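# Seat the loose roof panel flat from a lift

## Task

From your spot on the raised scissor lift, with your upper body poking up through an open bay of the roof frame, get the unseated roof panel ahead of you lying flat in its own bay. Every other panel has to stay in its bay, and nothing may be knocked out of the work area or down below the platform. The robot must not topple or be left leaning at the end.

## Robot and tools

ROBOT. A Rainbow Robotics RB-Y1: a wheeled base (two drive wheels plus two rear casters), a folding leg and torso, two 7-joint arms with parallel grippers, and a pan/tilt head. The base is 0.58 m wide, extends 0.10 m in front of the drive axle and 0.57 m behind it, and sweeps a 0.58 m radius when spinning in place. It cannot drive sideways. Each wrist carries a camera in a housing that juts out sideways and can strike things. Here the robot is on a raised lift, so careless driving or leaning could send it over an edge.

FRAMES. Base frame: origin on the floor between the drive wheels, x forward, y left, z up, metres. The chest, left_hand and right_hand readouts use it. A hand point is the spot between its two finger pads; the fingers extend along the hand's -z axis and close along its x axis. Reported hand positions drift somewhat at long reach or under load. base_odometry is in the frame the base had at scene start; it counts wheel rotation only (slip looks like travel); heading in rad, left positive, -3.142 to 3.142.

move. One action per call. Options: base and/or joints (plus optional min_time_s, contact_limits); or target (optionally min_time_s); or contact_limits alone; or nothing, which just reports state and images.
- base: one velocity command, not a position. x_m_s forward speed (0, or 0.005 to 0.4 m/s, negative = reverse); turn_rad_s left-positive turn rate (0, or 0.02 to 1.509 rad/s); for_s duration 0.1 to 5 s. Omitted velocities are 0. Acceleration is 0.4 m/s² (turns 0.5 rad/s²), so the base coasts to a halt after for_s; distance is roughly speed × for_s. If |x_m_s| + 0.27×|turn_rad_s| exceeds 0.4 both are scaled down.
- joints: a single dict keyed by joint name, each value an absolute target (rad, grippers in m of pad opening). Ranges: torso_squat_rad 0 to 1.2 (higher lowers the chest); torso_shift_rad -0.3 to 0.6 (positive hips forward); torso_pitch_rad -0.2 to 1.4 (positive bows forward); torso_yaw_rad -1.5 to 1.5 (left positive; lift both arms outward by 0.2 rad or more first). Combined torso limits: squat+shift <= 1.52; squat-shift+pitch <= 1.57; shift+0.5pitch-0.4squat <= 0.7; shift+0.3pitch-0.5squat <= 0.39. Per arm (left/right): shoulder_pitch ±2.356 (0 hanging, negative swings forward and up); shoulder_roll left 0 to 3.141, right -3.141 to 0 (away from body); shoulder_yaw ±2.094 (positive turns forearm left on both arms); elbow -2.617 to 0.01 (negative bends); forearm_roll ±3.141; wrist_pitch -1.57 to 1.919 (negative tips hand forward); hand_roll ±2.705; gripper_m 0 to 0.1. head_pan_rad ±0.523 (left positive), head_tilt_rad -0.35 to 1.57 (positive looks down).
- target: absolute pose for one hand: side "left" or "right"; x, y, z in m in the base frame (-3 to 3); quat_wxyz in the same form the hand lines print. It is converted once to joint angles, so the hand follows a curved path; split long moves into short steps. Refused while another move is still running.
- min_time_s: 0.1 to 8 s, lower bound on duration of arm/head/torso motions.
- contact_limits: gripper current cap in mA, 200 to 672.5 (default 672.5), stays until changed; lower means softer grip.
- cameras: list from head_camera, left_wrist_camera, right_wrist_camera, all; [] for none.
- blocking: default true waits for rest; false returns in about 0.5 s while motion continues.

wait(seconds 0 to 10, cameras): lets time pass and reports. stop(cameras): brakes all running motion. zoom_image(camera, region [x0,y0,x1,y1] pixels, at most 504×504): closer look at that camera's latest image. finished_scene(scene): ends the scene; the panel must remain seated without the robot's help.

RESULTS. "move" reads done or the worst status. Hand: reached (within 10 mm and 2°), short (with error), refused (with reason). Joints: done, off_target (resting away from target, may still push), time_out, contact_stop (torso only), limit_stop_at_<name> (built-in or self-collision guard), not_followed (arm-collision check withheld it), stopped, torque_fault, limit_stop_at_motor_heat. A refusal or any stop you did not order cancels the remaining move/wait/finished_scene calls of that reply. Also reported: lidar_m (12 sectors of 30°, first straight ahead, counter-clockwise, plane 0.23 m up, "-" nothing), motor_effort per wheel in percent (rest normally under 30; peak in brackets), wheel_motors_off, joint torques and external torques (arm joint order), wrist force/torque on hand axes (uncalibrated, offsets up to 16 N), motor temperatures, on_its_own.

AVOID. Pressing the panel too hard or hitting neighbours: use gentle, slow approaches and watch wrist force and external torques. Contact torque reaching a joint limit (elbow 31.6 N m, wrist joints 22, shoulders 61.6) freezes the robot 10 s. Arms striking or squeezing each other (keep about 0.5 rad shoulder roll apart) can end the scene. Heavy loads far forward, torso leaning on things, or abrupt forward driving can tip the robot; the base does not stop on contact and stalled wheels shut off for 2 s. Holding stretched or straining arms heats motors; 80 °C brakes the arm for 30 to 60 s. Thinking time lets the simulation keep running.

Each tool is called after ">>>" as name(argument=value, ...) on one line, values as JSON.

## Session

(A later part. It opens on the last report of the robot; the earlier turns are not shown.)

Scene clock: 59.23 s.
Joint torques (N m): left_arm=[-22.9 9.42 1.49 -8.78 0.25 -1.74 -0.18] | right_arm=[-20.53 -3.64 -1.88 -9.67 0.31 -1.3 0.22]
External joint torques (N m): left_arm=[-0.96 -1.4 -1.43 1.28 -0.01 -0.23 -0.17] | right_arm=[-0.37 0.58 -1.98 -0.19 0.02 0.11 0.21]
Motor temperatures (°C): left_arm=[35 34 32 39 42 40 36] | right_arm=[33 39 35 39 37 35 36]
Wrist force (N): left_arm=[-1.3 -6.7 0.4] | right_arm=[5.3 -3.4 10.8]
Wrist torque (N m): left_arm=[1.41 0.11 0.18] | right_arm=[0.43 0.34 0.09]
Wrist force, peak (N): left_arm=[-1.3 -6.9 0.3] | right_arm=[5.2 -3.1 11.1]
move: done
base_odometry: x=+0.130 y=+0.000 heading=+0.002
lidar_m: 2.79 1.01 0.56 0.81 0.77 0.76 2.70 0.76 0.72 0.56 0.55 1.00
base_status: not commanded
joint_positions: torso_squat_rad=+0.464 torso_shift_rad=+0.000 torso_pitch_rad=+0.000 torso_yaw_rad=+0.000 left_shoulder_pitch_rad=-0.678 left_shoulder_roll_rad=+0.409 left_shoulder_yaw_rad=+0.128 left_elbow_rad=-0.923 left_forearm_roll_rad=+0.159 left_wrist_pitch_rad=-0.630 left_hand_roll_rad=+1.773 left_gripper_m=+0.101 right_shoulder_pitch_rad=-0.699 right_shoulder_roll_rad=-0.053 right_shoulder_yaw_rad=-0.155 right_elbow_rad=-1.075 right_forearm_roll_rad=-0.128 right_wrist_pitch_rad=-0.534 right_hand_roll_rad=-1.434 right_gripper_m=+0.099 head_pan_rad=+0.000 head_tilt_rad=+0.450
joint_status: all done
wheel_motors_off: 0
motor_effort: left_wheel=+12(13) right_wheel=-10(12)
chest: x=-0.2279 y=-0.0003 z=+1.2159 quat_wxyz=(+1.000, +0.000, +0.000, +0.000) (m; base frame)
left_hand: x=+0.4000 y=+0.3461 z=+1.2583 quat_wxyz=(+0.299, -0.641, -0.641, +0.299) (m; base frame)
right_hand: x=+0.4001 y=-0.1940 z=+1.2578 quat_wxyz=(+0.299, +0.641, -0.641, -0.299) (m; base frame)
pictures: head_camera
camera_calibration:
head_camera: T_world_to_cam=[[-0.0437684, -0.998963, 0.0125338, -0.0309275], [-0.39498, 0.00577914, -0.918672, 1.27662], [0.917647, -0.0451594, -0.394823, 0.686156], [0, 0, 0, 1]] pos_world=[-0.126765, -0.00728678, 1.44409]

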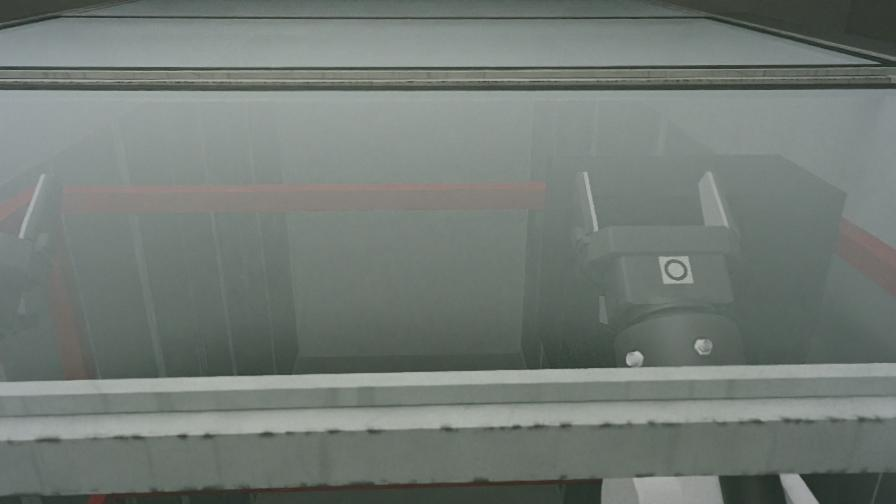

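>>> move(joints={"torso_squat_rad": 0.45}, min_time_s=0.8, cameras=[])

>>> move(joints={"torso_squat_rad": 0.436}, min_time_s=0.8, cameras=[])

>>> move(joints={"torso_squat_rad": 0.422}, min_time_s=0.8, cameras=["head_camera"])

Scene clock: 60.53 s.
Joint torques (N m): left_arm=[-27.26 10.39 2.93 -12.63 0.7 -3.26 -0.05] | right_arm=[-22.93 -4.05 -2.05 -13.12 -0.05 -2.77 0.04]
External joint torques (N m): left_arm=[-5.33 -0.43 0.01 -2.57 0.43 -1.75 -0.04] | right_arm=[-2.78 0.17 -2.15 -3.64 -0.34 -1.36 0.04]
Motor temperatures (°C): left_arm=[35 34 32 39 42 40 36] | right_arm=[33 39 35 39 37 35 36]
Wrist force (N): left_arm=[-2.7 1.9 8.2] | right_arm=[4.1 -9.5 16.5]
Wrist torque (N m): left_arm=[1.47 0.53 -0.29] | right_arm=[0.31 0.65 0.44]
Wrist force, peak (N): left_arm=[-2.5 1.8 8.9] | right_arm=[3.9 -9.8 17.0]
move: done
base_odometry: x=+0.130 y=+0.000 heading=+0.002
lidar_m: 2.78 1.01 0.57 0.82 0.76 0.77 2.71 0.74 0.71 0.56 0.53 0.99
base_status: not commanded
joint_positions: torso_squat_rad=+0.450 torso_shift_rad=+0.000 torso_pitch_rad=+0.001 torso_yaw_rad=+0.000 left_shoulder_pitch_rad=-0.677 left_shoulder_roll_rad=+0.409 left_shoulder_yaw_rad=+0.127 left_elbow_rad=-0.922 left_forearm_roll_rad=+0.159 left_wrist_pitch_rad=-0.630 left_hand_roll_rad=+1.773 left_gripper_m=+0.101 right_shoulder_pitch_rad=-0.699 right_shoulder_roll_rad=-0.053 right_shoulder_yaw_rad=-0.155 right_elbow_rad=-1.074 right_forearm_roll_rad=-0.128 right_wrist_pitch_rad=-0.533 right_hand_roll_rad=-1.434 right_gripper_m=+0.099 head_pan_rad=+0.000 head_tilt_rad=+0.450
joint_status: all done
wheel_motors_off: 0
motor_effort: left_wheel=+13(13) right_wheel=-10(12)
chest: x=-0.2275 y=-0.0003 z=+1.2202 quat_wxyz=(+1.000, +0.000, +0.000, +0.000) (m; base frame)
left_hand: x=+0.4005 y=+0.3462 z=+1.2610 quat_wxyz=(+0.300, -0.640, -0.641, +0.300) (m; base frame)
right_hand: x=+0.4007 y=-0.1940 z=+1.2609 quat_wxyz=(+0.300, +0.640, -0.640, -0.300) (m; base frame)
pictures: none
No camera images: "cameras" was empty.

Scene clock: 61.60 s.
Joint torques (N m): left_arm=[-28.39 10.72 3.58 -13.21 0.96 -3.65 0.07] | right_arm=[-24.5 -4.09 -2.45 -14.46 -0.29 -3.49 -0.14]
External joint torques (N m): left_arm=[-6.47 -0.1 0.66 -3.14 0.7 -2.13 0.08] | right_arm=[-4.35 0.13 -2.55 -4.97 -0.58 -2.08 -0.14]
Motor temperatures (°C): left_arm=[35 34 32 39 42 40 36] | right_arm=[33 39 35 39 37 35 36]
Wrist force (N): left_arm=[-2.5 2.6 8.2] | right_arm=[3.5 -11.6 18.3]
Wrist torque (N m): left_arm=[1.55 0.55 -0.34] | right_arm=[0.25 0.75 0.57]
Wrist force, peak (N): left_arm=[-2.8 3.3 9.4] | right_arm=[3.7 -11.7 18.7]
move: done
base_odometry: x=+0.130 y=+0.000 heading=+0.002
lidar_m: 2.78 1.01 0.56 0.81 0.77 0.77 2.71 0.75 0.72 0.56 0.55 0.99
base_status: not commanded
joint_positions: torso_squat_rad=+0.436 torso_shift_rad=+0.000 torso_pitch_rad=+0.001 torso_yaw_rad=+0.000 left_shoulder_pitch_rad=-0.677 left_shoulder_roll_rad=+0.409 left_shoulder_yaw_rad=+0.127 left_elbow_rad=-0.921 left_forearm_roll_rad=+0.159 left_wrist_pitch_rad=-0.629 left_hand_roll_rad=+1.773 left_gripper_m=+0.101 right_shoulder_pitch_rad=-0.698 right_shoulder_roll_rad=-0.053 right_shoulder_yaw_rad=-0.155 right_elbow_rad=-1.074 right_forearm_roll_rad=-0.128 right_wrist_pitch_rad=-0.533 right_hand_roll_rad=-1.434 right_gripper_m=+0.099 head_pan_rad=+0.000 head_tilt_rad=+0.450
joint_status: all done
wheel_motors_off: 0
motor_effort: left_wheel=+12(13) right_wheel=-8(12)
chest: x=-0.2274 y=-0.0003 z=+1.2245 quat_wxyz=(+1.000, +0.000, +0.001, +0.000) (m; base frame)
left_hand: x=+0.4007 y=+0.3462 z=+1.2648 quat_wxyz=(+0.300, -0.640, -0.640, +0.300) (m; base frame)
right_hand: x=+0.4009 y=-0.1941 z=+1.2645 quat_wxyz=(+0.300, +0.640, -0.640, -0.300) (m; base frame)
pictures: none
No camera images: "cameras" was empty.

Scene clock: 62.67 s.
Joint torques (N m): left_arm=[-28.39 11.04 3.71 -13.32 0.79 -3.6 0.08] | right_arm=[-25.51 -4.38 -2.25 -14.92 -0.37 -3.62 -0.31]
External joint torques (N m): left_arm=[-6.48 0.22 0.79 -3.25 0.53 -2.08 0.09] | right_arm=[-5.37 -0.17 -2.35 -5.43 -0.67 -2.21 -0.32]
Motor temperatures (°C): left_arm=[35 34 32 39 42 40 36] | right_arm=[33 39 35 39 37 35 36]
Wrist force (N): left_arm=[-2.5 2.0 7.0] | right_arm=[3.4 -12.6 19.5]
Wrist torque (N m): left_arm=[1.54 0.48 -0.30] | right_arm=[0.27 0.82 0.60]
Wrist force, peak (N): left_arm=[-2.3 2.8 8.5] | right_arm=[3.3 -12.7 19.6]
move: done
base_odometry: x=+0.130 y=+0.000 heading=+0.002
lidar_m: 2.78 1.00 0.57 0.82 0.76 0.77 2.70 0.75 0.72 0.57 0.54 1.00
base_status: not commanded
joint_positions: torso_squat_rad=+0.422 torso_shift_rad=+0.000 torso_pitch_rad=+0.001 torso_yaw_rad=+0.000 left_shoulder_pitch_rad=-0.677 left_shoulder_roll_rad=+0.409 left_shoulder_yaw_rad=+0.127 left_elbow_rad=-0.921 left_forearm_roll_rad=+0.159 left_wrist_pitch_rad=-0.629 left_hand_roll_rad=+1.773 left_gripper_m=+0.101 right_shoulder_pitch_rad=-0.698 right_shoulder_roll_rad=-0.053 right_shoulder_yaw_rad=-0.155 right_elbow_rad=-1.073 right_forearm_roll_rad=-0.128 right_wrist_pitch_rad=-0.533 right_hand_roll_rad=-1.434 right_gripper_m=+0.099 head_pan_rad=+0.000 head_tilt_rad=+0.450
joint_status: all done
wheel_motors_off: 0
motor_effort: left_wheel=+12(13) right_wheel=-8(11)
chest: x=-0.2274 y=-0.0003 z=+1.2285 quat_wxyz=(+1.000, +0.000, +0.001, +0.000) (m; base frame)
left_hand: x=+0.4007 y=+0.3462 z=+1.2688 quat_wxyz=(+0.300, -0.640, -0.640, +0.300) (m; base frame)
right_hand: x=+0.4009 y=-0.1941 z=+1.2684 quat_wxyz=(+0.301, +0.640, -0.640, -0.300) (m; base frame)
pictures: head_camera
camera_calibration:
head_camera: T_world_to_cam=[[-0.0437563, -0.998963, 0.0125766, -0.0311144], [-0.395885, 0.00577959, -0.918282, 1.28769], [0.917257, -0.0451595, -0.395727, 0.691718], [0, 0, 0, 1]] pos_world=[-0.126066, -0.00728678, 1.45659]

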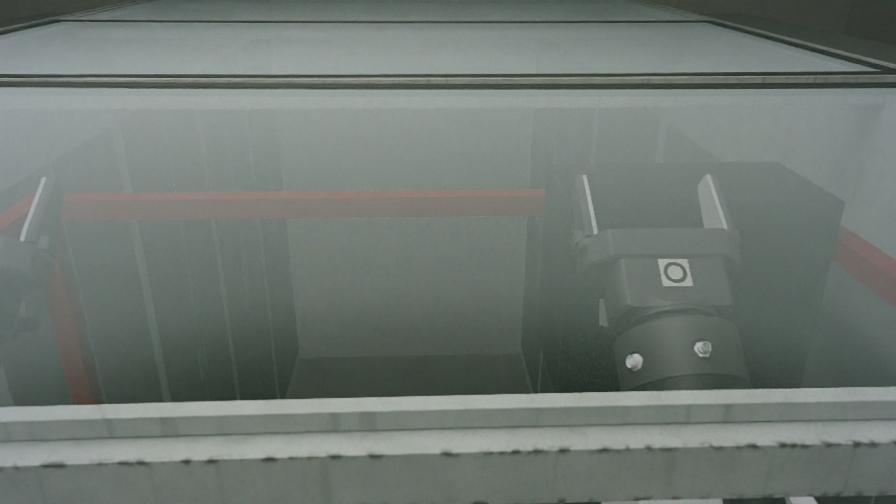

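>>> move(joints={"torso_squat_rad": 0.436, "head_pan_rad": 0.52, "head_tilt_rad": 0.35}, min_time_s=0.8, cameras=["head_camera"])

>>> zoom_image(camera="head_camera", region=[0, 140, 300, 309])

>>> zoom_image(camera="head_camera", region=[200, 100, 500, 269])

>>> move(joints={"head_pan_rad": -0.52, "head_tilt_rad": 0.35}, cameras=["head_camera"])

>>> zoom_image(camera="head_camera", region=[596, 140, 896, 309])

>>> zoom_image(camera="head_camera", region=[396, 100, 696, 269])

Scene clock: 64.30 s.
Joint torques (N m): left_arm=[-28.38 10.97 3.51 -13.77 0.87 -3.88 0.13] | right_arm=[-25.13 -4.2 -1.96 -15.04 -0.42 -3.82 -0.14]
External joint torques (N m): left_arm=[-6.46 0.15 0.59 -3.71 0.61 -2.36 0.14] | right_arm=[-4.99 0.01 -2.06 -5.56 -0.72 -2.42 -0.14]
Motor temperatures (°C): left_arm=[35 34 32 39 42 40 36] | right_arm=[33 39 35 39 37 35 36]
Wrist force (N): left_arm=[-2.6 4.0 8.8] | right_arm=[3.7 -11.5 16.4]
Wrist torque (N m): left_arm=[1.58 0.56 -0.40] | right_arm=[0.24 0.65 0.57]
Wrist force, peak (N): left_arm=[-2.6 4.0 8.8] | right_arm=[3.4 -12.7 19.6]
move: done
base_odometry: x=+0.130 y=+0.000 heading=+0.002
lidar_m: 2.78 1.01 0.56 0.82 0.78 0.77 2.70 0.75 0.71 0.56 0.54 1.00
base_status: not commanded
joint_positions: torso_squat_rad=+0.436 torso_shift_rad=+0.000 torso_pitch_rad=+0.001 torso_yaw_rad=+0.000 left_shoulder_pitch_rad=-0.677 left_shoulder_roll_rad=+0.409 left_shoulder_yaw_rad=+0.127 left_elbow_rad=-0.921 left_forearm_roll_rad=+0.159 left_wrist_pitch_rad=-0.629 left_hand_roll_rad=+1.773 left_gripper_m=+0.101 right_shoulder_pitch_rad=-0.698 right_shoulder_roll_rad=-0.053 right_shoulder_yaw_rad=-0.155 right_elbow_rad=-1.073 right_forearm_roll_rad=-0.128 right_wrist_pitch_rad=-0.533 right_hand_roll_rad=-1.434 right_gripper_m=+0.099 head_pan_rad=+0.520 head_tilt_rad=+0.350
joint_status: all done
wheel_motors_off: 0
motor_effort: left_wheel=+13(13) right_wheel=-8(12)
chest: x=-0.2275 y=-0.0003 z=+1.2245 quat_wxyz=(+1.000, +0.000, +0.000, +0.000) (m; base frame)
left_hand: x=+0.4006 y=+0.3462 z=+1.2649 quat_wxyz=(+0.300, -0.640, -0.640, +0.300) (m; base frame)
right_hand: x=+0.4008 y=-0.1941 z=+1.2645 quat_wxyz=(+0.300, +0.640, -0.640, -0.300) (m; base frame)
pictures: head_camera
camera_calibration:
head_camera: T_world_to_cam=[[0.457434, -0.88921, 0.00772609, 0.0787868], [-0.264806, -0.144507, -0.953413, 1.36086], [0.8489, 0.434078, -0.30157, 0.542236], [0, 0, 0, 1]] pos_world=[-0.135982, 0.031339, 1.46037]

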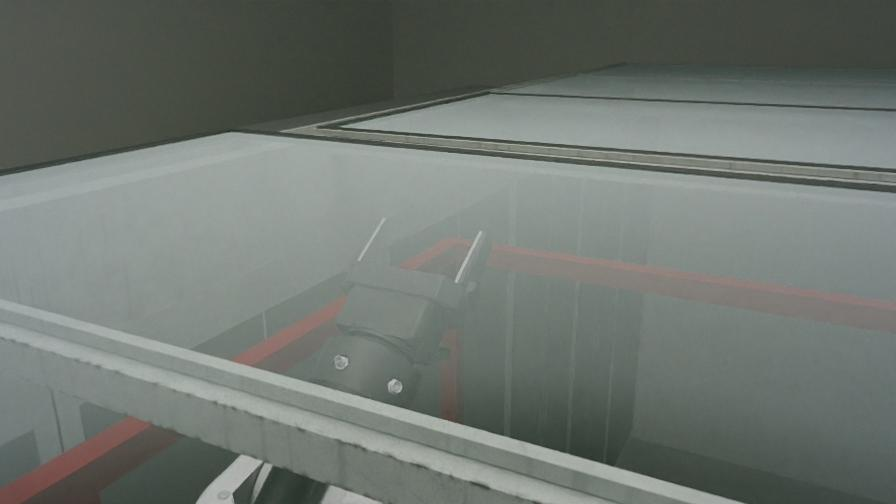

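Scaled by 1.680 from the camera's 896x504 image, which has a finer 1280x720 frame.

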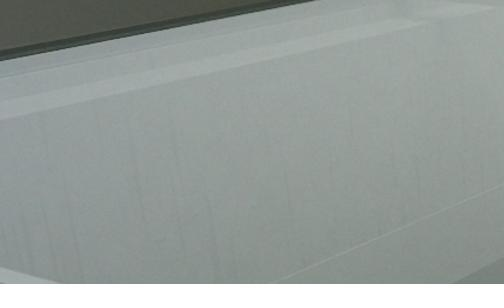

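Scaled by 1.680 from the camera's 896x504 image, which has a finer 1280x720 frame.

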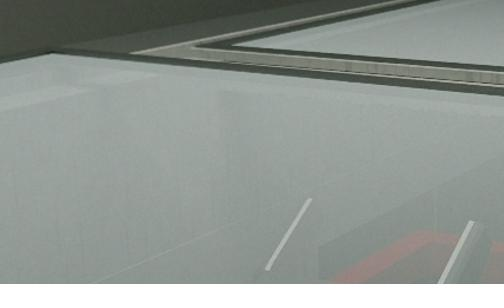

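Scene clock: 65.67 s.
Joint torques (N m): left_arm=[-28.58 10.82 3.68 -13.59 0.96 -4.01 0.21] | right_arm=[-25.43 -4.67 -2.42 -14.99 -0.26 -3.8 -0.17]
External joint torques (N m): left_arm=[-6.66 0 0.76 -3.53 0.69 -2.5 0.22] | right_arm=[-5.29 -0.45 -2.52 -5.51 -0.55 -2.39 -0.17]
Motor temperatures (°C): left_arm=[35 34 32 39 42 40 36] | right_arm=[33 39 35 39 37 35 36]
Wrist force (N): left_arm=[-2.8 3.7 8.5] | right_arm=[3.7 -11.7 16.8]
Wrist torque (N m): left_arm=[1.61 0.55 -0.41] | right_arm=[0.28 0.67 0.55]
Wrist force, peak (N): left_arm=[-2.6 4.3 8.8] | right_arm=[3.7 -11.7 16.9]
move: done
base_odometry: x=+0.130 y=+0.000 heading=+0.002
lidar_m: 2.77 1.01 0.56 0.81 0.78 0.76 2.71 0.76 0.71 0.56 0.54 0.99
base_status: not commanded
joint_positions: torso_squat_rad=+0.436 torso_shift_rad=+0.000 torso_pitch_rad=+0.001 torso_yaw_rad=+0.000 left_shoulder_pitch_rad=-0.677 left_shoulder_roll_rad=+0.409 left_shoulder_yaw_rad=+0.127 left_elbow_rad=-0.921 left_forearm_roll_rad=+0.159 left_wrist_pitch_rad=-0.629 left_hand_roll_rad=+1.773 left_gripper_m=+0.101 right_shoulder_pitch_rad=-0.698 right_shoulder_roll_rad=-0.053 right_shoulder_yaw_rad=-0.155 right_elbow_rad=-1.073 right_forearm_roll_rad=-0.128 right_wrist_pitch_rad=-0.533 right_hand_roll_rad=-1.434 right_gripper_m=+0.099 head_pan_rad=-0.520 head_tilt_rad=+0.350
joint_status: all done
wheel_motors_off: 0
motor_effort: left_wheel=+12(13) right_wheel=-7(11)
chest: x=-0.2275 y=-0.0003 z=+1.2245 quat_wxyz=(+1.000, +0.000, +0.000, +0.000) (m; base frame)
left_hand: x=+0.4006 y=+0.3462 z=+1.2648 quat_wxyz=(+0.300, -0.640, -0.640, +0.300) (m; base frame)
right_hand: x=+0.4008 y=-0.1941 z=+1.2645 quat_wxyz=(+0.300, +0.640, -0.640, -0.300) (m; base frame)
pictures: head_camera
camera_calibration:
head_camera: T_world_to_cam=[[-0.535283, -0.844629, 0.0086288, -0.126365], [-0.259574, 0.154767, -0.953241, 1.36185], [0.803799, -0.512494, -0.302088, 0.533339], [0, 0, 0, 1]] pos_world=[-0.142838, -0.0441676, 1.46037]

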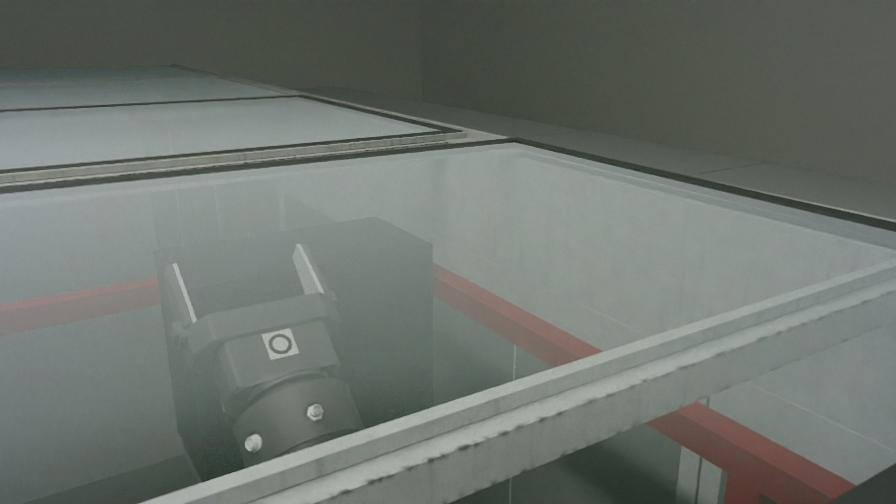

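Scaled by 1.680 from the camera's 896x504 image, which has a finer 1280x720 frame.

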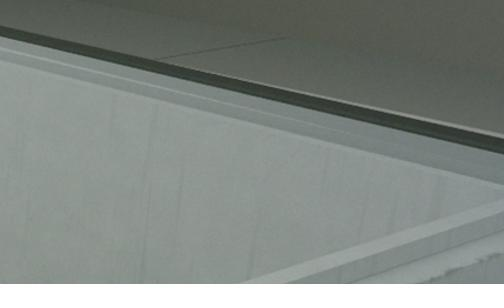

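Scaled by 1.680 from the camera's 896x504 image, which has a finer 1280x720 frame.

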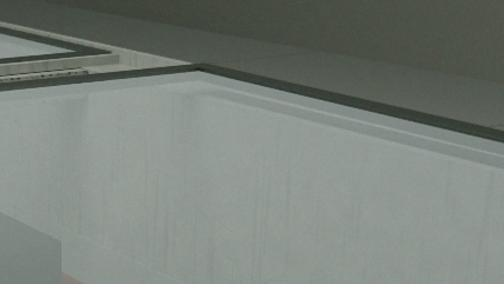

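>>> move(cameras=["head_camera"])

Scene clock: 66.80 s.
Joint torques (N m): left_arm=[-28.84 11.03 3.63 -13.66 0.88 -4.01 0.17] | right_arm=[-25.04 -4.54 -2.13 -15.06 -0.23 -3.77 -0.22]
External joint torques (N m): left_arm=[-6.92 0.21 0.7 -3.59 0.62 -2.49 0.18] | right_arm=[-4.89 -0.33 -2.23 -5.58 -0.53 -2.37 -0.22]
Motor temperatures (°C): left_arm=[35 34 32 39 42 40 36] | right_arm=[33 39 35 39 37 35 36]
Wrist force (N): left_arm=[-2.8 4.1 8.2] | right_arm=[3.6 -11.7 16.6]
Wrist torque (N m): left_arm=[1.56 0.53 -0.41] | right_arm=[0.28 0.65 0.55]
Wrist force, peak (N): left_arm=[-2.8 4.1 8.8] | right_arm=[3.9 -11.6 16.9]
base_odometry: x=+0.130 y=+0.000 heading=+0.002
lidar_m: 2.79 1.01 0.56 0.81 0.77 0.78 2.70 0.75 0.71 0.56 0.55 1.00
base_status: not commanded
joint_positions: torso_squat_rad=+0.436 torso_shift_rad=+0.000 torso_pitch_rad=+0.001 torso_yaw_rad=+0.000 left_shoulder_pitch_rad=-0.677 left_shoulder_roll_rad=+0.409 left_shoulder_yaw_rad=+0.127 left_elbow_rad=-0.921 left_forearm_roll_rad=+0.159 left_wrist_pitch_rad=-0.629 left_hand_roll_rad=+1.773 left_gripper_m=+0.101 right_shoulder_pitch_rad=-0.698 right_shoulder_roll_rad=-0.053 right_shoulder_yaw_rad=-0.155 right_elbow_rad=-1.073 right_forearm_roll_rad=-0.128 right_wrist_pitch_rad=-0.533 right_hand_roll_rad=-1.434 right_gripper_m=+0.099 head_pan_rad=-0.520 head_tilt_rad=+0.350
joint_status: all done
wheel_motors_off: 0
motor_effort: left_wheel=+12(13) right_wheel=-10(11)
chest: x=-0.2275 y=-0.0003 z=+1.2245 quat_wxyz=(+1.000, +0.000, +0.000, +0.000) (m; base frame)
left_hand: x=+0.4006 y=+0.3462 z=+1.2648 quat_wxyz=(+0.300, -0.640, -0.640, +0.300) (m; base frame)
right_hand: x=+0.4008 y=-0.1941 z=+1.2645 quat_wxyz=(+0.300, +0.640, -0.640, -0.300) (m; base frame)
pictures: head_camera
camera_calibration:
head_camera: T_world_to_cam=[[-0.535283, -0.844629, 0.0086288, -0.126365], [-0.259574, 0.154767, -0.953241, 1.36185], [0.803799, -0.512494, -0.302088, 0.533339], [0, 0, 0, 1]] pos_world=[-0.142838, -0.0441676, 1.46037]

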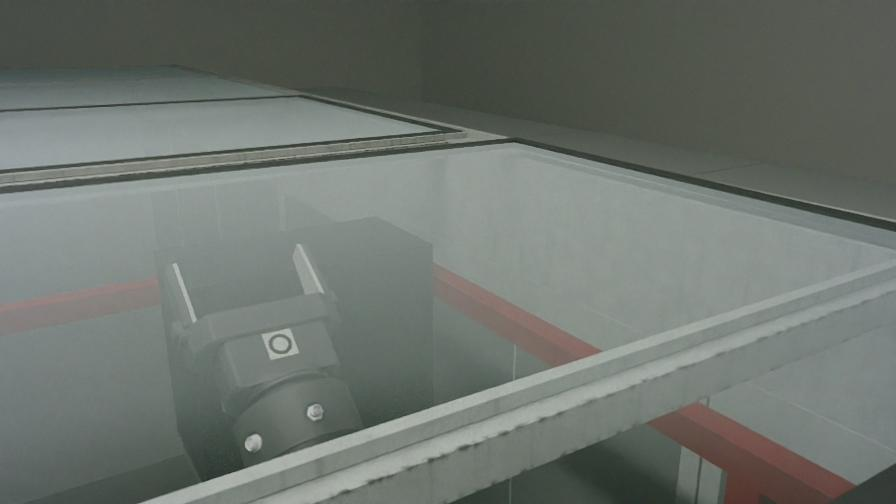

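>>> move(joints={"left_shoulder_pitch_rad": -0.669, "left_shoulder_roll_rad": 0.324, "left_shoulder_yaw_rad": 0.136, "left_elbow_rad": -0.992, "left_forearm_roll_rad": 0.152, "left_wrist_pitch_rad": -0.596, "left_hand_roll_rad": 1.692, "right_shoulder_pitch_rad": -0.678, "right_shoulder_roll_rad": -0.140, "right_shoulder_yaw_rad": -0.146, "right_elbow_rad": -1.077, "right_forearm_roll_rad": -0.140, "right_wrist_pitch_rad": -0.537, "right_hand_roll_rad": -1.513}, min_time_s=2, cameras=["head_camera"])

Scene clock: 69.27 s.
Joint torques (N m): left_arm=[-31.78 6.31 1.87 -17.36 -0.43 -4.47 0.19] | right_arm=[-20.83 -8.62 -1.63 -12.96 -0.81 -3.15 -0.45]
External joint torques (N m): left_arm=[-9.88 -2.94 -0.5 -7.08 -0.6 -2.95 0.2] | right_arm=[-0.72 -3.01 -1.02 -3.52 -1.05 -1.73 -0.46]
Motor temperatures (°C): left_arm=[36 34 32 39 42 40 36] | right_arm=[33 39 35 39 37 35 36]
Wrist force (N): left_arm=[5.3 4.1 10.8] | right_arm=[3.0 -8.4 13.2]
Wrist torque (N m): left_arm=[1.59 0.39 -0.34] | right_arm=[0.29 0.51 0.39]
Wrist force, peak (N): left_arm=[6.4 5.7 10.6] | right_arm=[5.6 -11.8 19.0]
move: done
base_odometry: x=+0.130 y=+0.000 heading=+0.002
lidar_m: 2.78 1.02 0.56 0.82 0.77 0.78 2.70 0.75 0.72 0.55 0.55 1.00
base_status: not commanded
joint_positions: torso_squat_rad=+0.436 torso_shift_rad=+0.000 torso_pitch_rad=+0.001 torso_yaw_rad=+0.000 left_shoulder_pitch_rad=-0.667 left_shoulder_roll_rad=+0.325 left_shoulder_yaw_rad=+0.136 left_elbow_rad=-0.990 left_forearm_roll_rad=+0.152 left_wrist_pitch_rad=-0.595 left_hand_roll_rad=+1.692 left_gripper_m=+0.101 right_shoulder_pitch_rad=-0.677 right_shoulder_roll_rad=-0.139 right_shoulder_yaw_rad=-0.146 right_elbow_rad=-1.076 right_forearm_roll_rad=-0.140 right_wrist_pitch_rad=-0.537 right_hand_roll_rad=-1.513 right_gripper_m=+0.099 head_pan_rad=-0.520 head_tilt_rad=+0.350
joint_status: all done
wheel_motors_off: 0
motor_effort: left_wheel=+12(13) right_wheel=-10(12)
chest: x=-0.2275 y=-0.0001 z=+1.2245 quat_wxyz=(+1.000, +0.000, +0.000, +0.000) (m; base frame)
left_hand: x=+0.4002 y=+0.3098 z=+1.2639 quat_wxyz=(+0.299, -0.641, -0.641, +0.298) (m; base frame)
right_hand: x=+0.4003 y=-0.2302 z=+1.2650 quat_wxyz=(+0.299, +0.641, -0.640, -0.298) (m; base frame)
pictures: head_camera
camera_calibration:
head_camera: T_world_to_cam=[[-0.535175, -0.844695, 0.0088533, -0.126427], [-0.259535, 0.154442, -0.953304, 1.36189], [0.803884, -0.512482, -0.301882, 0.533203], [0, 0, 0, 1]] pos_world=[-0.142837, -0.0438684, 1.46038]

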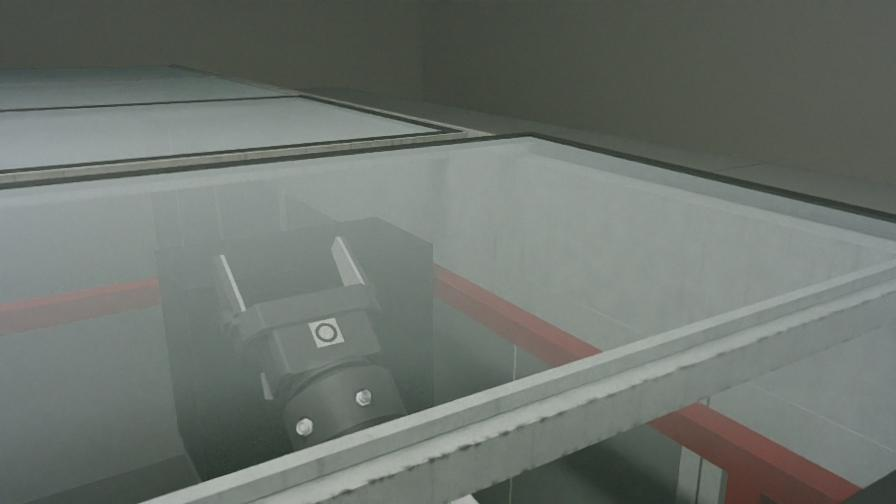

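>>> move(joints={"head_pan_rad": 0.52}, cameras=["head_camera"])

>>> zoom_image(camera="head_camera", region=[0, 60, 448, 312])

Scene clock: 71.13 s.
Joint torques (N m): left_arm=[-31.68 6.13 1.98 -17.27 -0.39 -4.5 0.07] | right_arm=[-21.04 -8.58 -1.69 -12.93 -0.64 -3.17 -0.32]
External joint torques (N m): left_arm=[-9.78 -3.12 -0.4 -6.99 -0.57 -2.97 0.08] | right_arm=[-0.94 -2.97 -1.08 -3.48 -0.87 -1.76 -0.33]
Motor temperatures (°C): left_arm=[36 34 32 39 42 40 36] | right_arm=[33 39 35 39 37 35 36]
Wrist force (N): left_arm=[5.4 4.5 10.4] | right_arm=[2.9 -8.5 13.3]
Wrist torque (N m): left_arm=[1.54 0.40 -0.34] | right_arm=[0.30 0.50 0.39]
Wrist force, peak (N): left_arm=[5.8 4.3 10.8] | right_arm=[2.9 -8.6 13.6]
move: done
base_odometry: x=+0.130 y=+0.000 heading=+0.002
lidar_m: 2.78 1.00 0.56 0.82 0.75 0.77 2.70 0.75 0.72 0.56 0.54 1.00
base_status: not commanded
joint_positions: torso_squat_rad=+0.436 torso_shift_rad=+0.000 torso_pitch_rad=+0.001 torso_yaw_rad=+0.000 left_shoulder_pitch_rad=-0.667 left_shoulder_roll_rad=+0.325 left_shoulder_yaw_rad=+0.136 left_elbow_rad=-0.990 left_forearm_roll_rad=+0.152 left_wrist_pitch_rad=-0.595 left_hand_roll_rad=+1.692 left_gripper_m=+0.101 right_shoulder_pitch_rad=-0.677 right_shoulder_roll_rad=-0.139 right_shoulder_yaw_rad=-0.146 right_elbow_rad=-1.076 right_forearm_roll_rad=-0.140 right_wrist_pitch_rad=-0.537 right_hand_roll_rad=-1.513 right_gripper_m=+0.099 head_pan_rad=+0.520 head_tilt_rad=+0.350
joint_status: all done
wheel_motors_off: 0
motor_effort: left_wheel=+12(13) right_wheel=-9(13)
chest: x=-0.2275 y=-0.0001 z=+1.2245 quat_wxyz=(+1.000, +0.000, +0.000, +0.000) (m; base frame)
left_hand: x=+0.4002 y=+0.3098 z=+1.2639 quat_wxyz=(+0.299, -0.641, -0.641, +0.298) (m; base frame)
right_hand: x=+0.4003 y=-0.2302 z=+1.2650 quat_wxyz=(+0.299, +0.641, -0.640, -0.298) (m; base frame)
pictures: head_camera
camera_calibration:
head_camera: T_world_to_cam=[[0.45752, -0.889163, 0.00802331, 0.0785403], [-0.264743, -0.144826, -0.953382, 1.36086], [0.848874, 0.434067, -0.301661, 0.542278], [0, 0, 0, 1]] pos_world=[-0.135981, 0.0315388, 1.46037]

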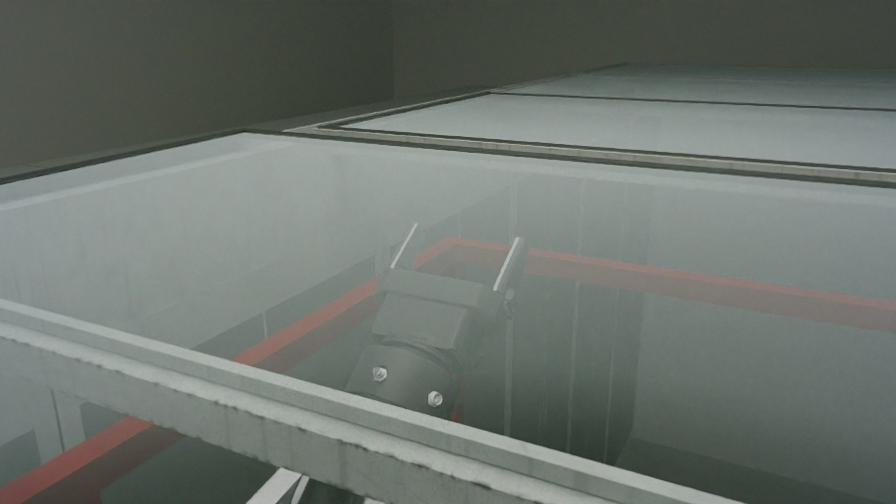

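Scaled by 1.125 from the camera's 896x504 image, which has a finer 1280x720 frame.

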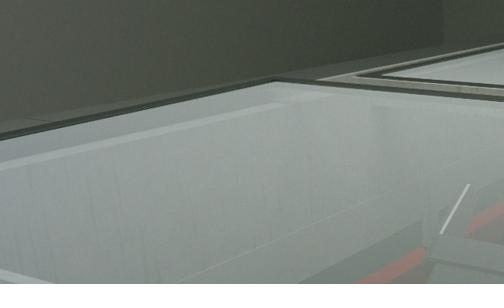

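>>> zoom_image(camera="head_camera", region=[0, 110, 300, 279])

>>> move(joints={"head_pan_rad": 0.52, "head_tilt_rad": 0.2}, cameras=["head_camera", "left_wrist_camera", "right_wrist_camera"])

Scaled by 1.680 from the camera's 896x504 image, which has a finer 1280x720 frame.

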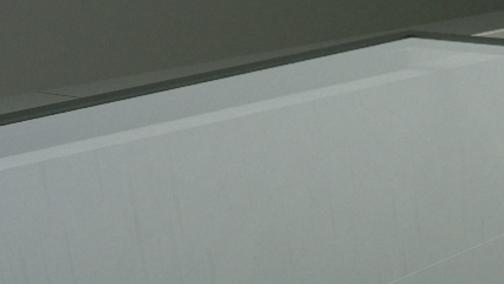

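Scene clock: 72.50 s.
Joint torques (N m): left_arm=[-31.88 6.22 1.82 -17.22 -0.48 -4.47 0.06] | right_arm=[-21.08 -8.38 -1.96 -12.94 -0.62 -3.12 -0.46]
External joint torques (N m): left_arm=[-9.98 -3.03 -0.55 -6.94 -0.66 -2.94 0.07] | right_arm=[-0.98 -2.77 -1.35 -3.5 -0.85 -1.7 -0.46]
Motor temperatures (°C): left_arm=[36 34 32 39 42 40 36] | right_arm=[33 39 35 39 37 35 36]
Wrist force (N): left_arm=[5.6 4.4 10.1] | right_arm=[3.0 -8.5 13.2]
Wrist torque (N m): left_arm=[1.59 0.42 -0.34] | right_arm=[0.29 0.50 0.39]
Wrist force, peak (N): left_arm=[5.6 4.6 10.9] | right_arm=[2.8 -8.6 13.6]
move: done
base_odometry: x=+0.130 y=+0.000 heading=+0.002
lidar_m: 2.79 1.00 0.56 0.81 0.77 0.76 2.71 0.76 0.72 0.55 0.55 0.98
base_status: not commanded
joint_positions: torso_squat_rad=+0.436 torso_shift_rad=+0.000 torso_pitch_rad=+0.001 torso_yaw_rad=+0.000 left_shoulder_pitch_rad=-0.667 left_shoulder_roll_rad=+0.325 left_shoulder_yaw_rad=+0.136 left_elbow_rad=-0.990 left_forearm_roll_rad=+0.152 left_wrist_pitch_rad=-0.595 left_hand_roll_rad=+1.692 left_gripper_m=+0.101 right_shoulder_pitch_rad=-0.677 right_shoulder_roll_rad=-0.139 right_shoulder_yaw_rad=-0.146 right_elbow_rad=-1.076 right_forearm_roll_rad=-0.140 right_wrist_pitch_rad=-0.537 right_hand_roll_rad=-1.513 right_gripper_m=+0.099 head_pan_rad=+0.520 head_tilt_rad=+0.200
joint_status: all done
wheel_motors_off: 0
motor_effort: left_wheel=+12(13) right_wheel=-9(10)
chest: x=-0.2275 y=-0.0001 z=+1.2245 quat_wxyz=(+1.000, +0.000, +0.000, +0.000) (m; base frame)
left_hand: x=+0.4002 y=+0.3098 z=+1.2639 quat_wxyz=(+0.299, -0.641, -0.641, +0.298) (m; base frame)
right_hand: x=+0.4003 y=-0.2302 z=+1.2650 quat_wxyz=(+0.299, +0.641, -0.640, -0.298) (m; base frame)
pictures: head_camera, left_wrist_camera, right_wrist_camera
camera_calibration:
head_camera: T_world_to_cam=[[0.456801, -0.889568, 0.00119145, 0.088142], [-0.138168, -0.0722732, -0.987768, 1.43586], [0.878773, 0.451049, -0.155924, 0.340807], [0, 0, 0, 1]] pos_world=[-0.141367, 0.0284617, 1.47133]
left_wrist_camera: T_world_to_cam=[[-0.0187179, 0.999709, -0.0152125, -0.285102], [-0.93161, -0.0119151, 0.363264, -0.0550788], [0.362977, 0.0209716, 0.931562, -1.25386], [0, 0, 0, 1]] pos_world=[0.398474, 0.310658, 1.18372]
right_wrist_camera: T_world_to_cam=[[0.0190372, 0.99978, 0.00882498, 0.214249], [-0.916187, 0.0139102, 0.40051, -0.103736], [0.400299, -0.0157099, 0.91625, -1.24733], [0, 0, 0, 1]] pos_world=[0.400184, -0.232355, 1.18252]

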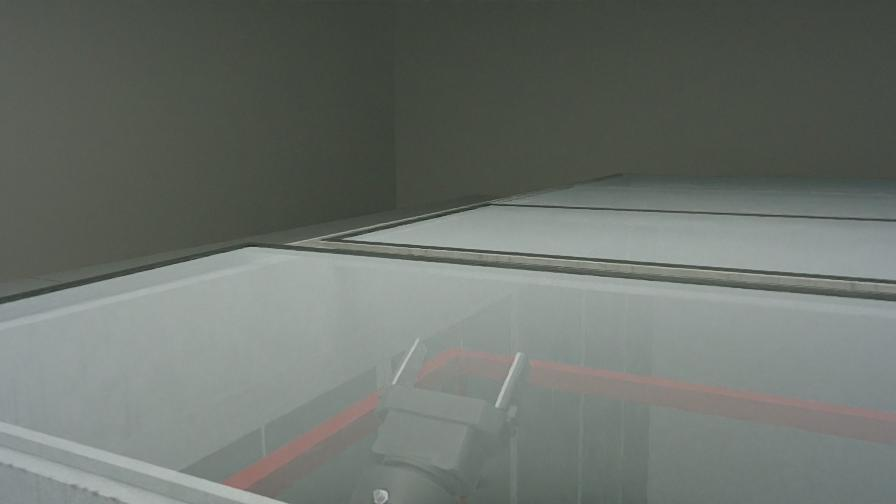

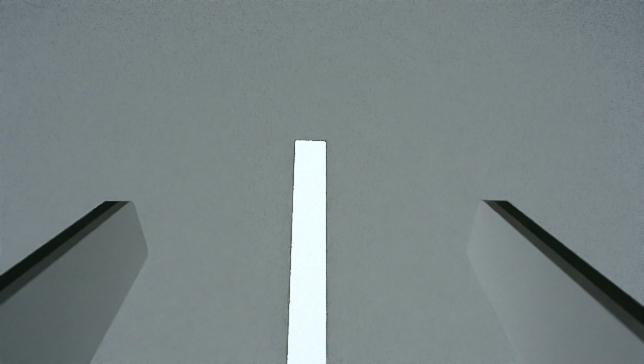

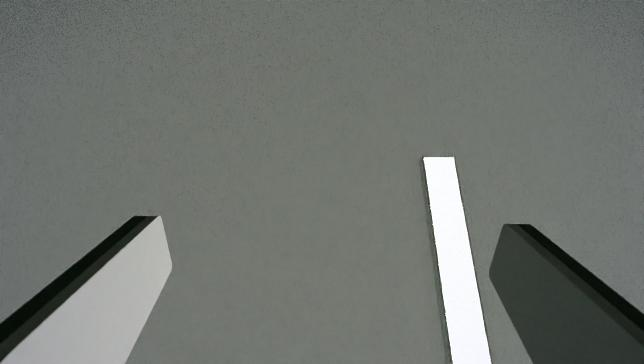

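>>> move(joints={"torso_squat_rad": 0.456, "head_pan_rad": 0.0, "head_tilt_rad": 0.3}, min_time_s=1.5, cameras=["head_camera"])

Scene clock: 75.17 s.
Joint torques (N m): left_arm=[-31.72 5.88 1.42 -16.66 -0.49 -4.52 0.22] | right_arm=[-21.05 -7.98 -1.88 -12.66 -0.53 -3.03 -0.14]
External joint torques (N m): left_arm=[-9.82 -3.37 -0.95 -6.38 -0.66 -3 0.23] | right_arm=[-0.95 -2.37 -1.26 -3.22 -0.76 -1.62 -0.15]
Motor temperatures (°C): left_arm=[36 34 32 39 42 40 36] | right_arm=[33 39 35 39 37 35 36]
Wrist force (N): left_arm=[5.9 3.4 9.1] | right_arm=[3.4 -7.8 12.6]
Wrist torque (N m): left_arm=[1.57 0.34 -0.29] | right_arm=[0.32 0.46 0.36]
Wrist force, peak (N): left_arm=[5.2 4.4 11.0] | right_arm=[3.0 -8.8 13.5]
move: done
base_odometry: x=+0.130 y=+0.000 heading=+0.002
lidar_m: 2.77 1.01 0.56 0.82 0.77 0.76 2.71 0.76 0.72 0.56 0.55 0.99
base_status: not commanded
joint_positions: torso_squat_rad=+0.456 torso_shift_rad=+0.000 torso_pitch_rad=+0.001 torso_yaw_rad=+0.000 left_shoulder_pitch_rad=-0.667 left_shoulder_roll_rad=+0.325 left_shoulder_yaw_rad=+0.136 left_elbow_rad=-0.990 left_forearm_roll_rad=+0.152 left_wrist_pitch_rad=-0.595 left_hand_roll_rad=+1.692 left_gripper_m=+0.101 right_shoulder_pitch_rad=-0.677 right_shoulder_roll_rad=-0.139 right_shoulder_yaw_rad=-0.146 right_elbow_rad=-1.076 right_forearm_roll_rad=-0.140 right_wrist_pitch_rad=-0.537 right_hand_roll_rad=-1.513 right_gripper_m=+0.099 head_pan_rad=+0.000 head_tilt_rad=+0.300
joint_status: all done
wheel_motors_off: 0
motor_effort: left_wheel=+12(13) right_wheel=-7(12)
chest: x=-0.2277 y=-0.0001 z=+1.2184 quat_wxyz=(+1.000, +0.000, +0.000, +0.000) (m; base frame)
left_hand: x=+0.4000 y=+0.3098 z=+1.2581 quat_wxyz=(+0.299, -0.641, -0.641, +0.298) (m; base frame)
right_hand: x=+0.4002 y=-0.2302 z=+1.2591 quat_wxyz=(+0.299, +0.641, -0.640, -0.298) (m; base frame)
pictures: head_camera
camera_calibration:
head_camera: T_world_to_cam=[[-0.0450693, -0.998965, 0.00616348, -0.0219937], [-0.253692, 0.00547767, -0.967269, 1.37707], [0.966234, -0.0451578, -0.253677, 0.496634], [0, 0, 0, 1]] pos_world=[-0.131503, -0.00708719, 1.45812]

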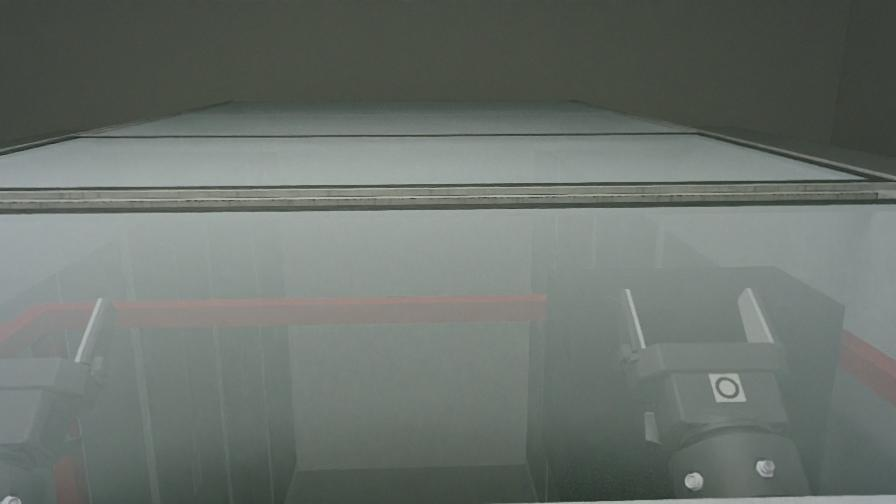

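>>> move(joints={"torso_squat_rad": 0.476}, min_time_s=1.5, cameras=["head_camera"])

>>> move(joints={"torso_squat_rad": 0.5}, min_time_s=1.5, cameras=["head_camera"])

Scene clock: 77.20 s.
Joint torques (N m): left_arm=[-30.07 6.59 1.27 -15.1 -0.23 -4.23 0.04] | right_arm=[-20.88 -7.17 -1.29 -10.73 -0.2 -2.04 -0.08]
External joint torques (N m): left_arm=[-8.16 -2.66 -1.1 -4.82 -0.41 -2.71 0.05] | right_arm=[-0.77 -1.55 -0.68 -1.29 -0.44 -0.63 -0.09]
Motor temperatures (°C): left_arm=[36 34 32 39 42 40 36] | right_arm=[33 39 35 39 37 35 36]
Wrist force (N): left_arm=[2.1 2.0 4.6] | right_arm=[5.0 -3.7 11.2]
Wrist torque (N m): left_arm=[1.59 0.16 -0.24] | right_arm=[0.41 0.32 0.12]
Wrist force, peak (N): left_arm=[5.8 3.3 9.7] | right_arm=[3.8 -7.9 13.5]
move: done
base_odometry: x=+0.130 y=+0.000 heading=+0.002
lidar_m: 2.77 1.01 0.56 0.82 0.77 0.77 2.71 0.76 0.71 0.56 0.54 0.99
base_status: not commanded
joint_positions: torso_squat_rad=+0.476 torso_shift_rad=+0.000 torso_pitch_rad=+0.000 torso_yaw_rad=+0.000 left_shoulder_pitch_rad=-0.667 left_shoulder_roll_rad=+0.324 left_shoulder_yaw_rad=+0.136 left_elbow_rad=-0.991 left_forearm_roll_rad=+0.152 left_wrist_pitch_rad=-0.595 left_hand_roll_rad=+1.692 left_gripper_m=+0.101 right_shoulder_pitch_rad=-0.677 right_shoulder_roll_rad=-0.140 right_shoulder_yaw_rad=-0.146 right_elbow_rad=-1.077 right_forearm_roll_rad=-0.140 right_wrist_pitch_rad=-0.537 right_hand_roll_rad=-1.513 right_gripper_m=+0.099 head_pan_rad=+0.000 head_tilt_rad=+0.300
joint_status: all done
wheel_motors_off: 0
motor_effort: left_wheel=+12(13) right_wheel=-10(12)
chest: x=-0.2278 y=-0.0001 z=+1.2121 quat_wxyz=(+1.000, +0.000, +0.000, +0.000) (m; base frame)
left_hand: x=+0.3999 y=+0.3096 z=+1.2524 quat_wxyz=(+0.298, -0.642, -0.641, +0.297) (m; base frame)
right_hand: x=+0.3999 y=-0.2303 z=+1.2533 quat_wxyz=(+0.299, +0.641, -0.641, -0.298) (m; base frame)
pictures: head_camera
camera_calibration:
head_camera: T_world_to_cam=[[-0.0450704, -0.998965, 0.00614931, -0.0219434], [-0.253387, 0.00547738, -0.96735, 1.37109], [0.966315, -0.045157, -0.253371, 0.494796], [0, 0, 0, 1]] pos_world=[-0.131702, -0.00708719, 1.45182]

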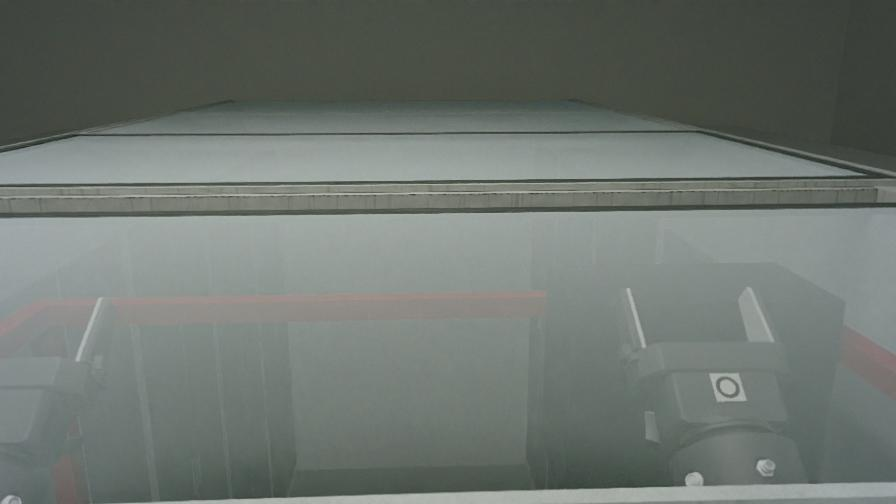

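Scene clock: 79.00 s.
Joint torques (N m): left_arm=[-23.51 7.01 1.32 -10.3 -0.24 -1.84 0.07] | right_arm=[-21.02 -7.64 -1.46 -10.21 -0.24 -1.98 -0.13]
External joint torques (N m): left_arm=[-1.57 -2.23 -1.06 -0.03 -0.42 -0.33 0.09] | right_arm=[-0.9 -2.03 -0.85 -0.77 -0.47 -0.57 -0.14]
Motor temperatures (°C): left_arm=[36 34 32 39 42 40 36] | right_arm=[33 39 35 39 37 35 36]
Wrist force (N): left_arm=[-1.5 -6.9 0.3] | right_arm=[5.3 -3.2 11.1]
Wrist torque (N m): left_arm=[1.41 0.08 0.17] | right_arm=[0.39 0.33 0.10]
Wrist force, peak (N): left_arm=[-1.5 -6.9 0.3] | right_arm=[5.0 -3.7 11.4]
move: done
base_odometry: x=+0.130 y=+0.000 heading=+0.002
lidar_m: 2.78 1.01 0.56 0.82 0.77 0.76 2.70 0.75 0.72 0.58 0.54 0.98
base_status: not commanded
joint_positions: torso_squat_rad=+0.500 torso_shift_rad=+0.000 torso_pitch_rad=+0.000 torso_yaw_rad=+0.000 left_shoulder_pitch_rad=-0.669 left_shoulder_roll_rad=+0.324 left_shoulder_yaw_rad=+0.136 left_elbow_rad=-0.992 left_forearm_roll_rad=+0.152 left_wrist_pitch_rad=-0.596 left_hand_roll_rad=+1.692 left_gripper_m=+0.101 right_shoulder_pitch_rad=-0.677 right_shoulder_roll_rad=-0.140 right_shoulder_yaw_rad=-0.146 right_elbow_rad=-1.077 right_forearm_roll_rad=-0.140 right_wrist_pitch_rad=-0.537 right_hand_roll_rad=-1.513 right_gripper_m=+0.099 head_pan_rad=+0.000 head_tilt_rad=+0.300
joint_status: all done
wheel_motors_off: 0
motor_effort: left_wheel=+12(13) right_wheel=-8(12)
chest: x=-0.2281 y=-0.0002 z=+1.2042 quat_wxyz=(+1.000, +0.000, +0.000, +0.000) (m; base frame)
left_hand: x=+0.3994 y=+0.3090 z=+1.2465 quat_wxyz=(+0.297, -0.642, -0.641, +0.296) (m; base frame)
right_hand: x=+0.3996 y=-0.2305 z=+1.2457 quat_wxyz=(+0.299, +0.642, -0.641, -0.298) (m; base frame)
pictures: head_camera
camera_calibration:
head_camera: T_world_to_cam=[[-0.0452234, -0.998959, 0.00595932, -0.0217591], [-0.252885, 0.00567669, -0.96748, 1.3637], [0.966439, -0.0452597, -0.252878, 0.492505], [0, 0, 0, 1]] pos_world=[-0.132102, -0.00718706, 1.44402]

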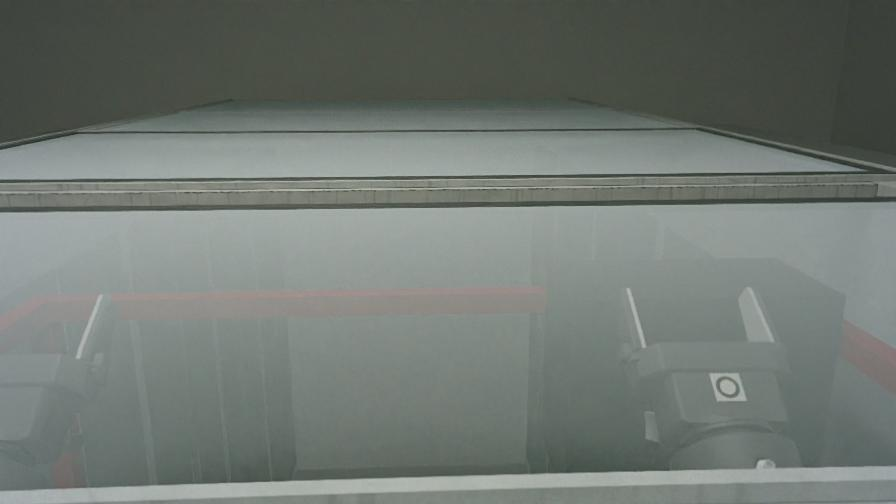

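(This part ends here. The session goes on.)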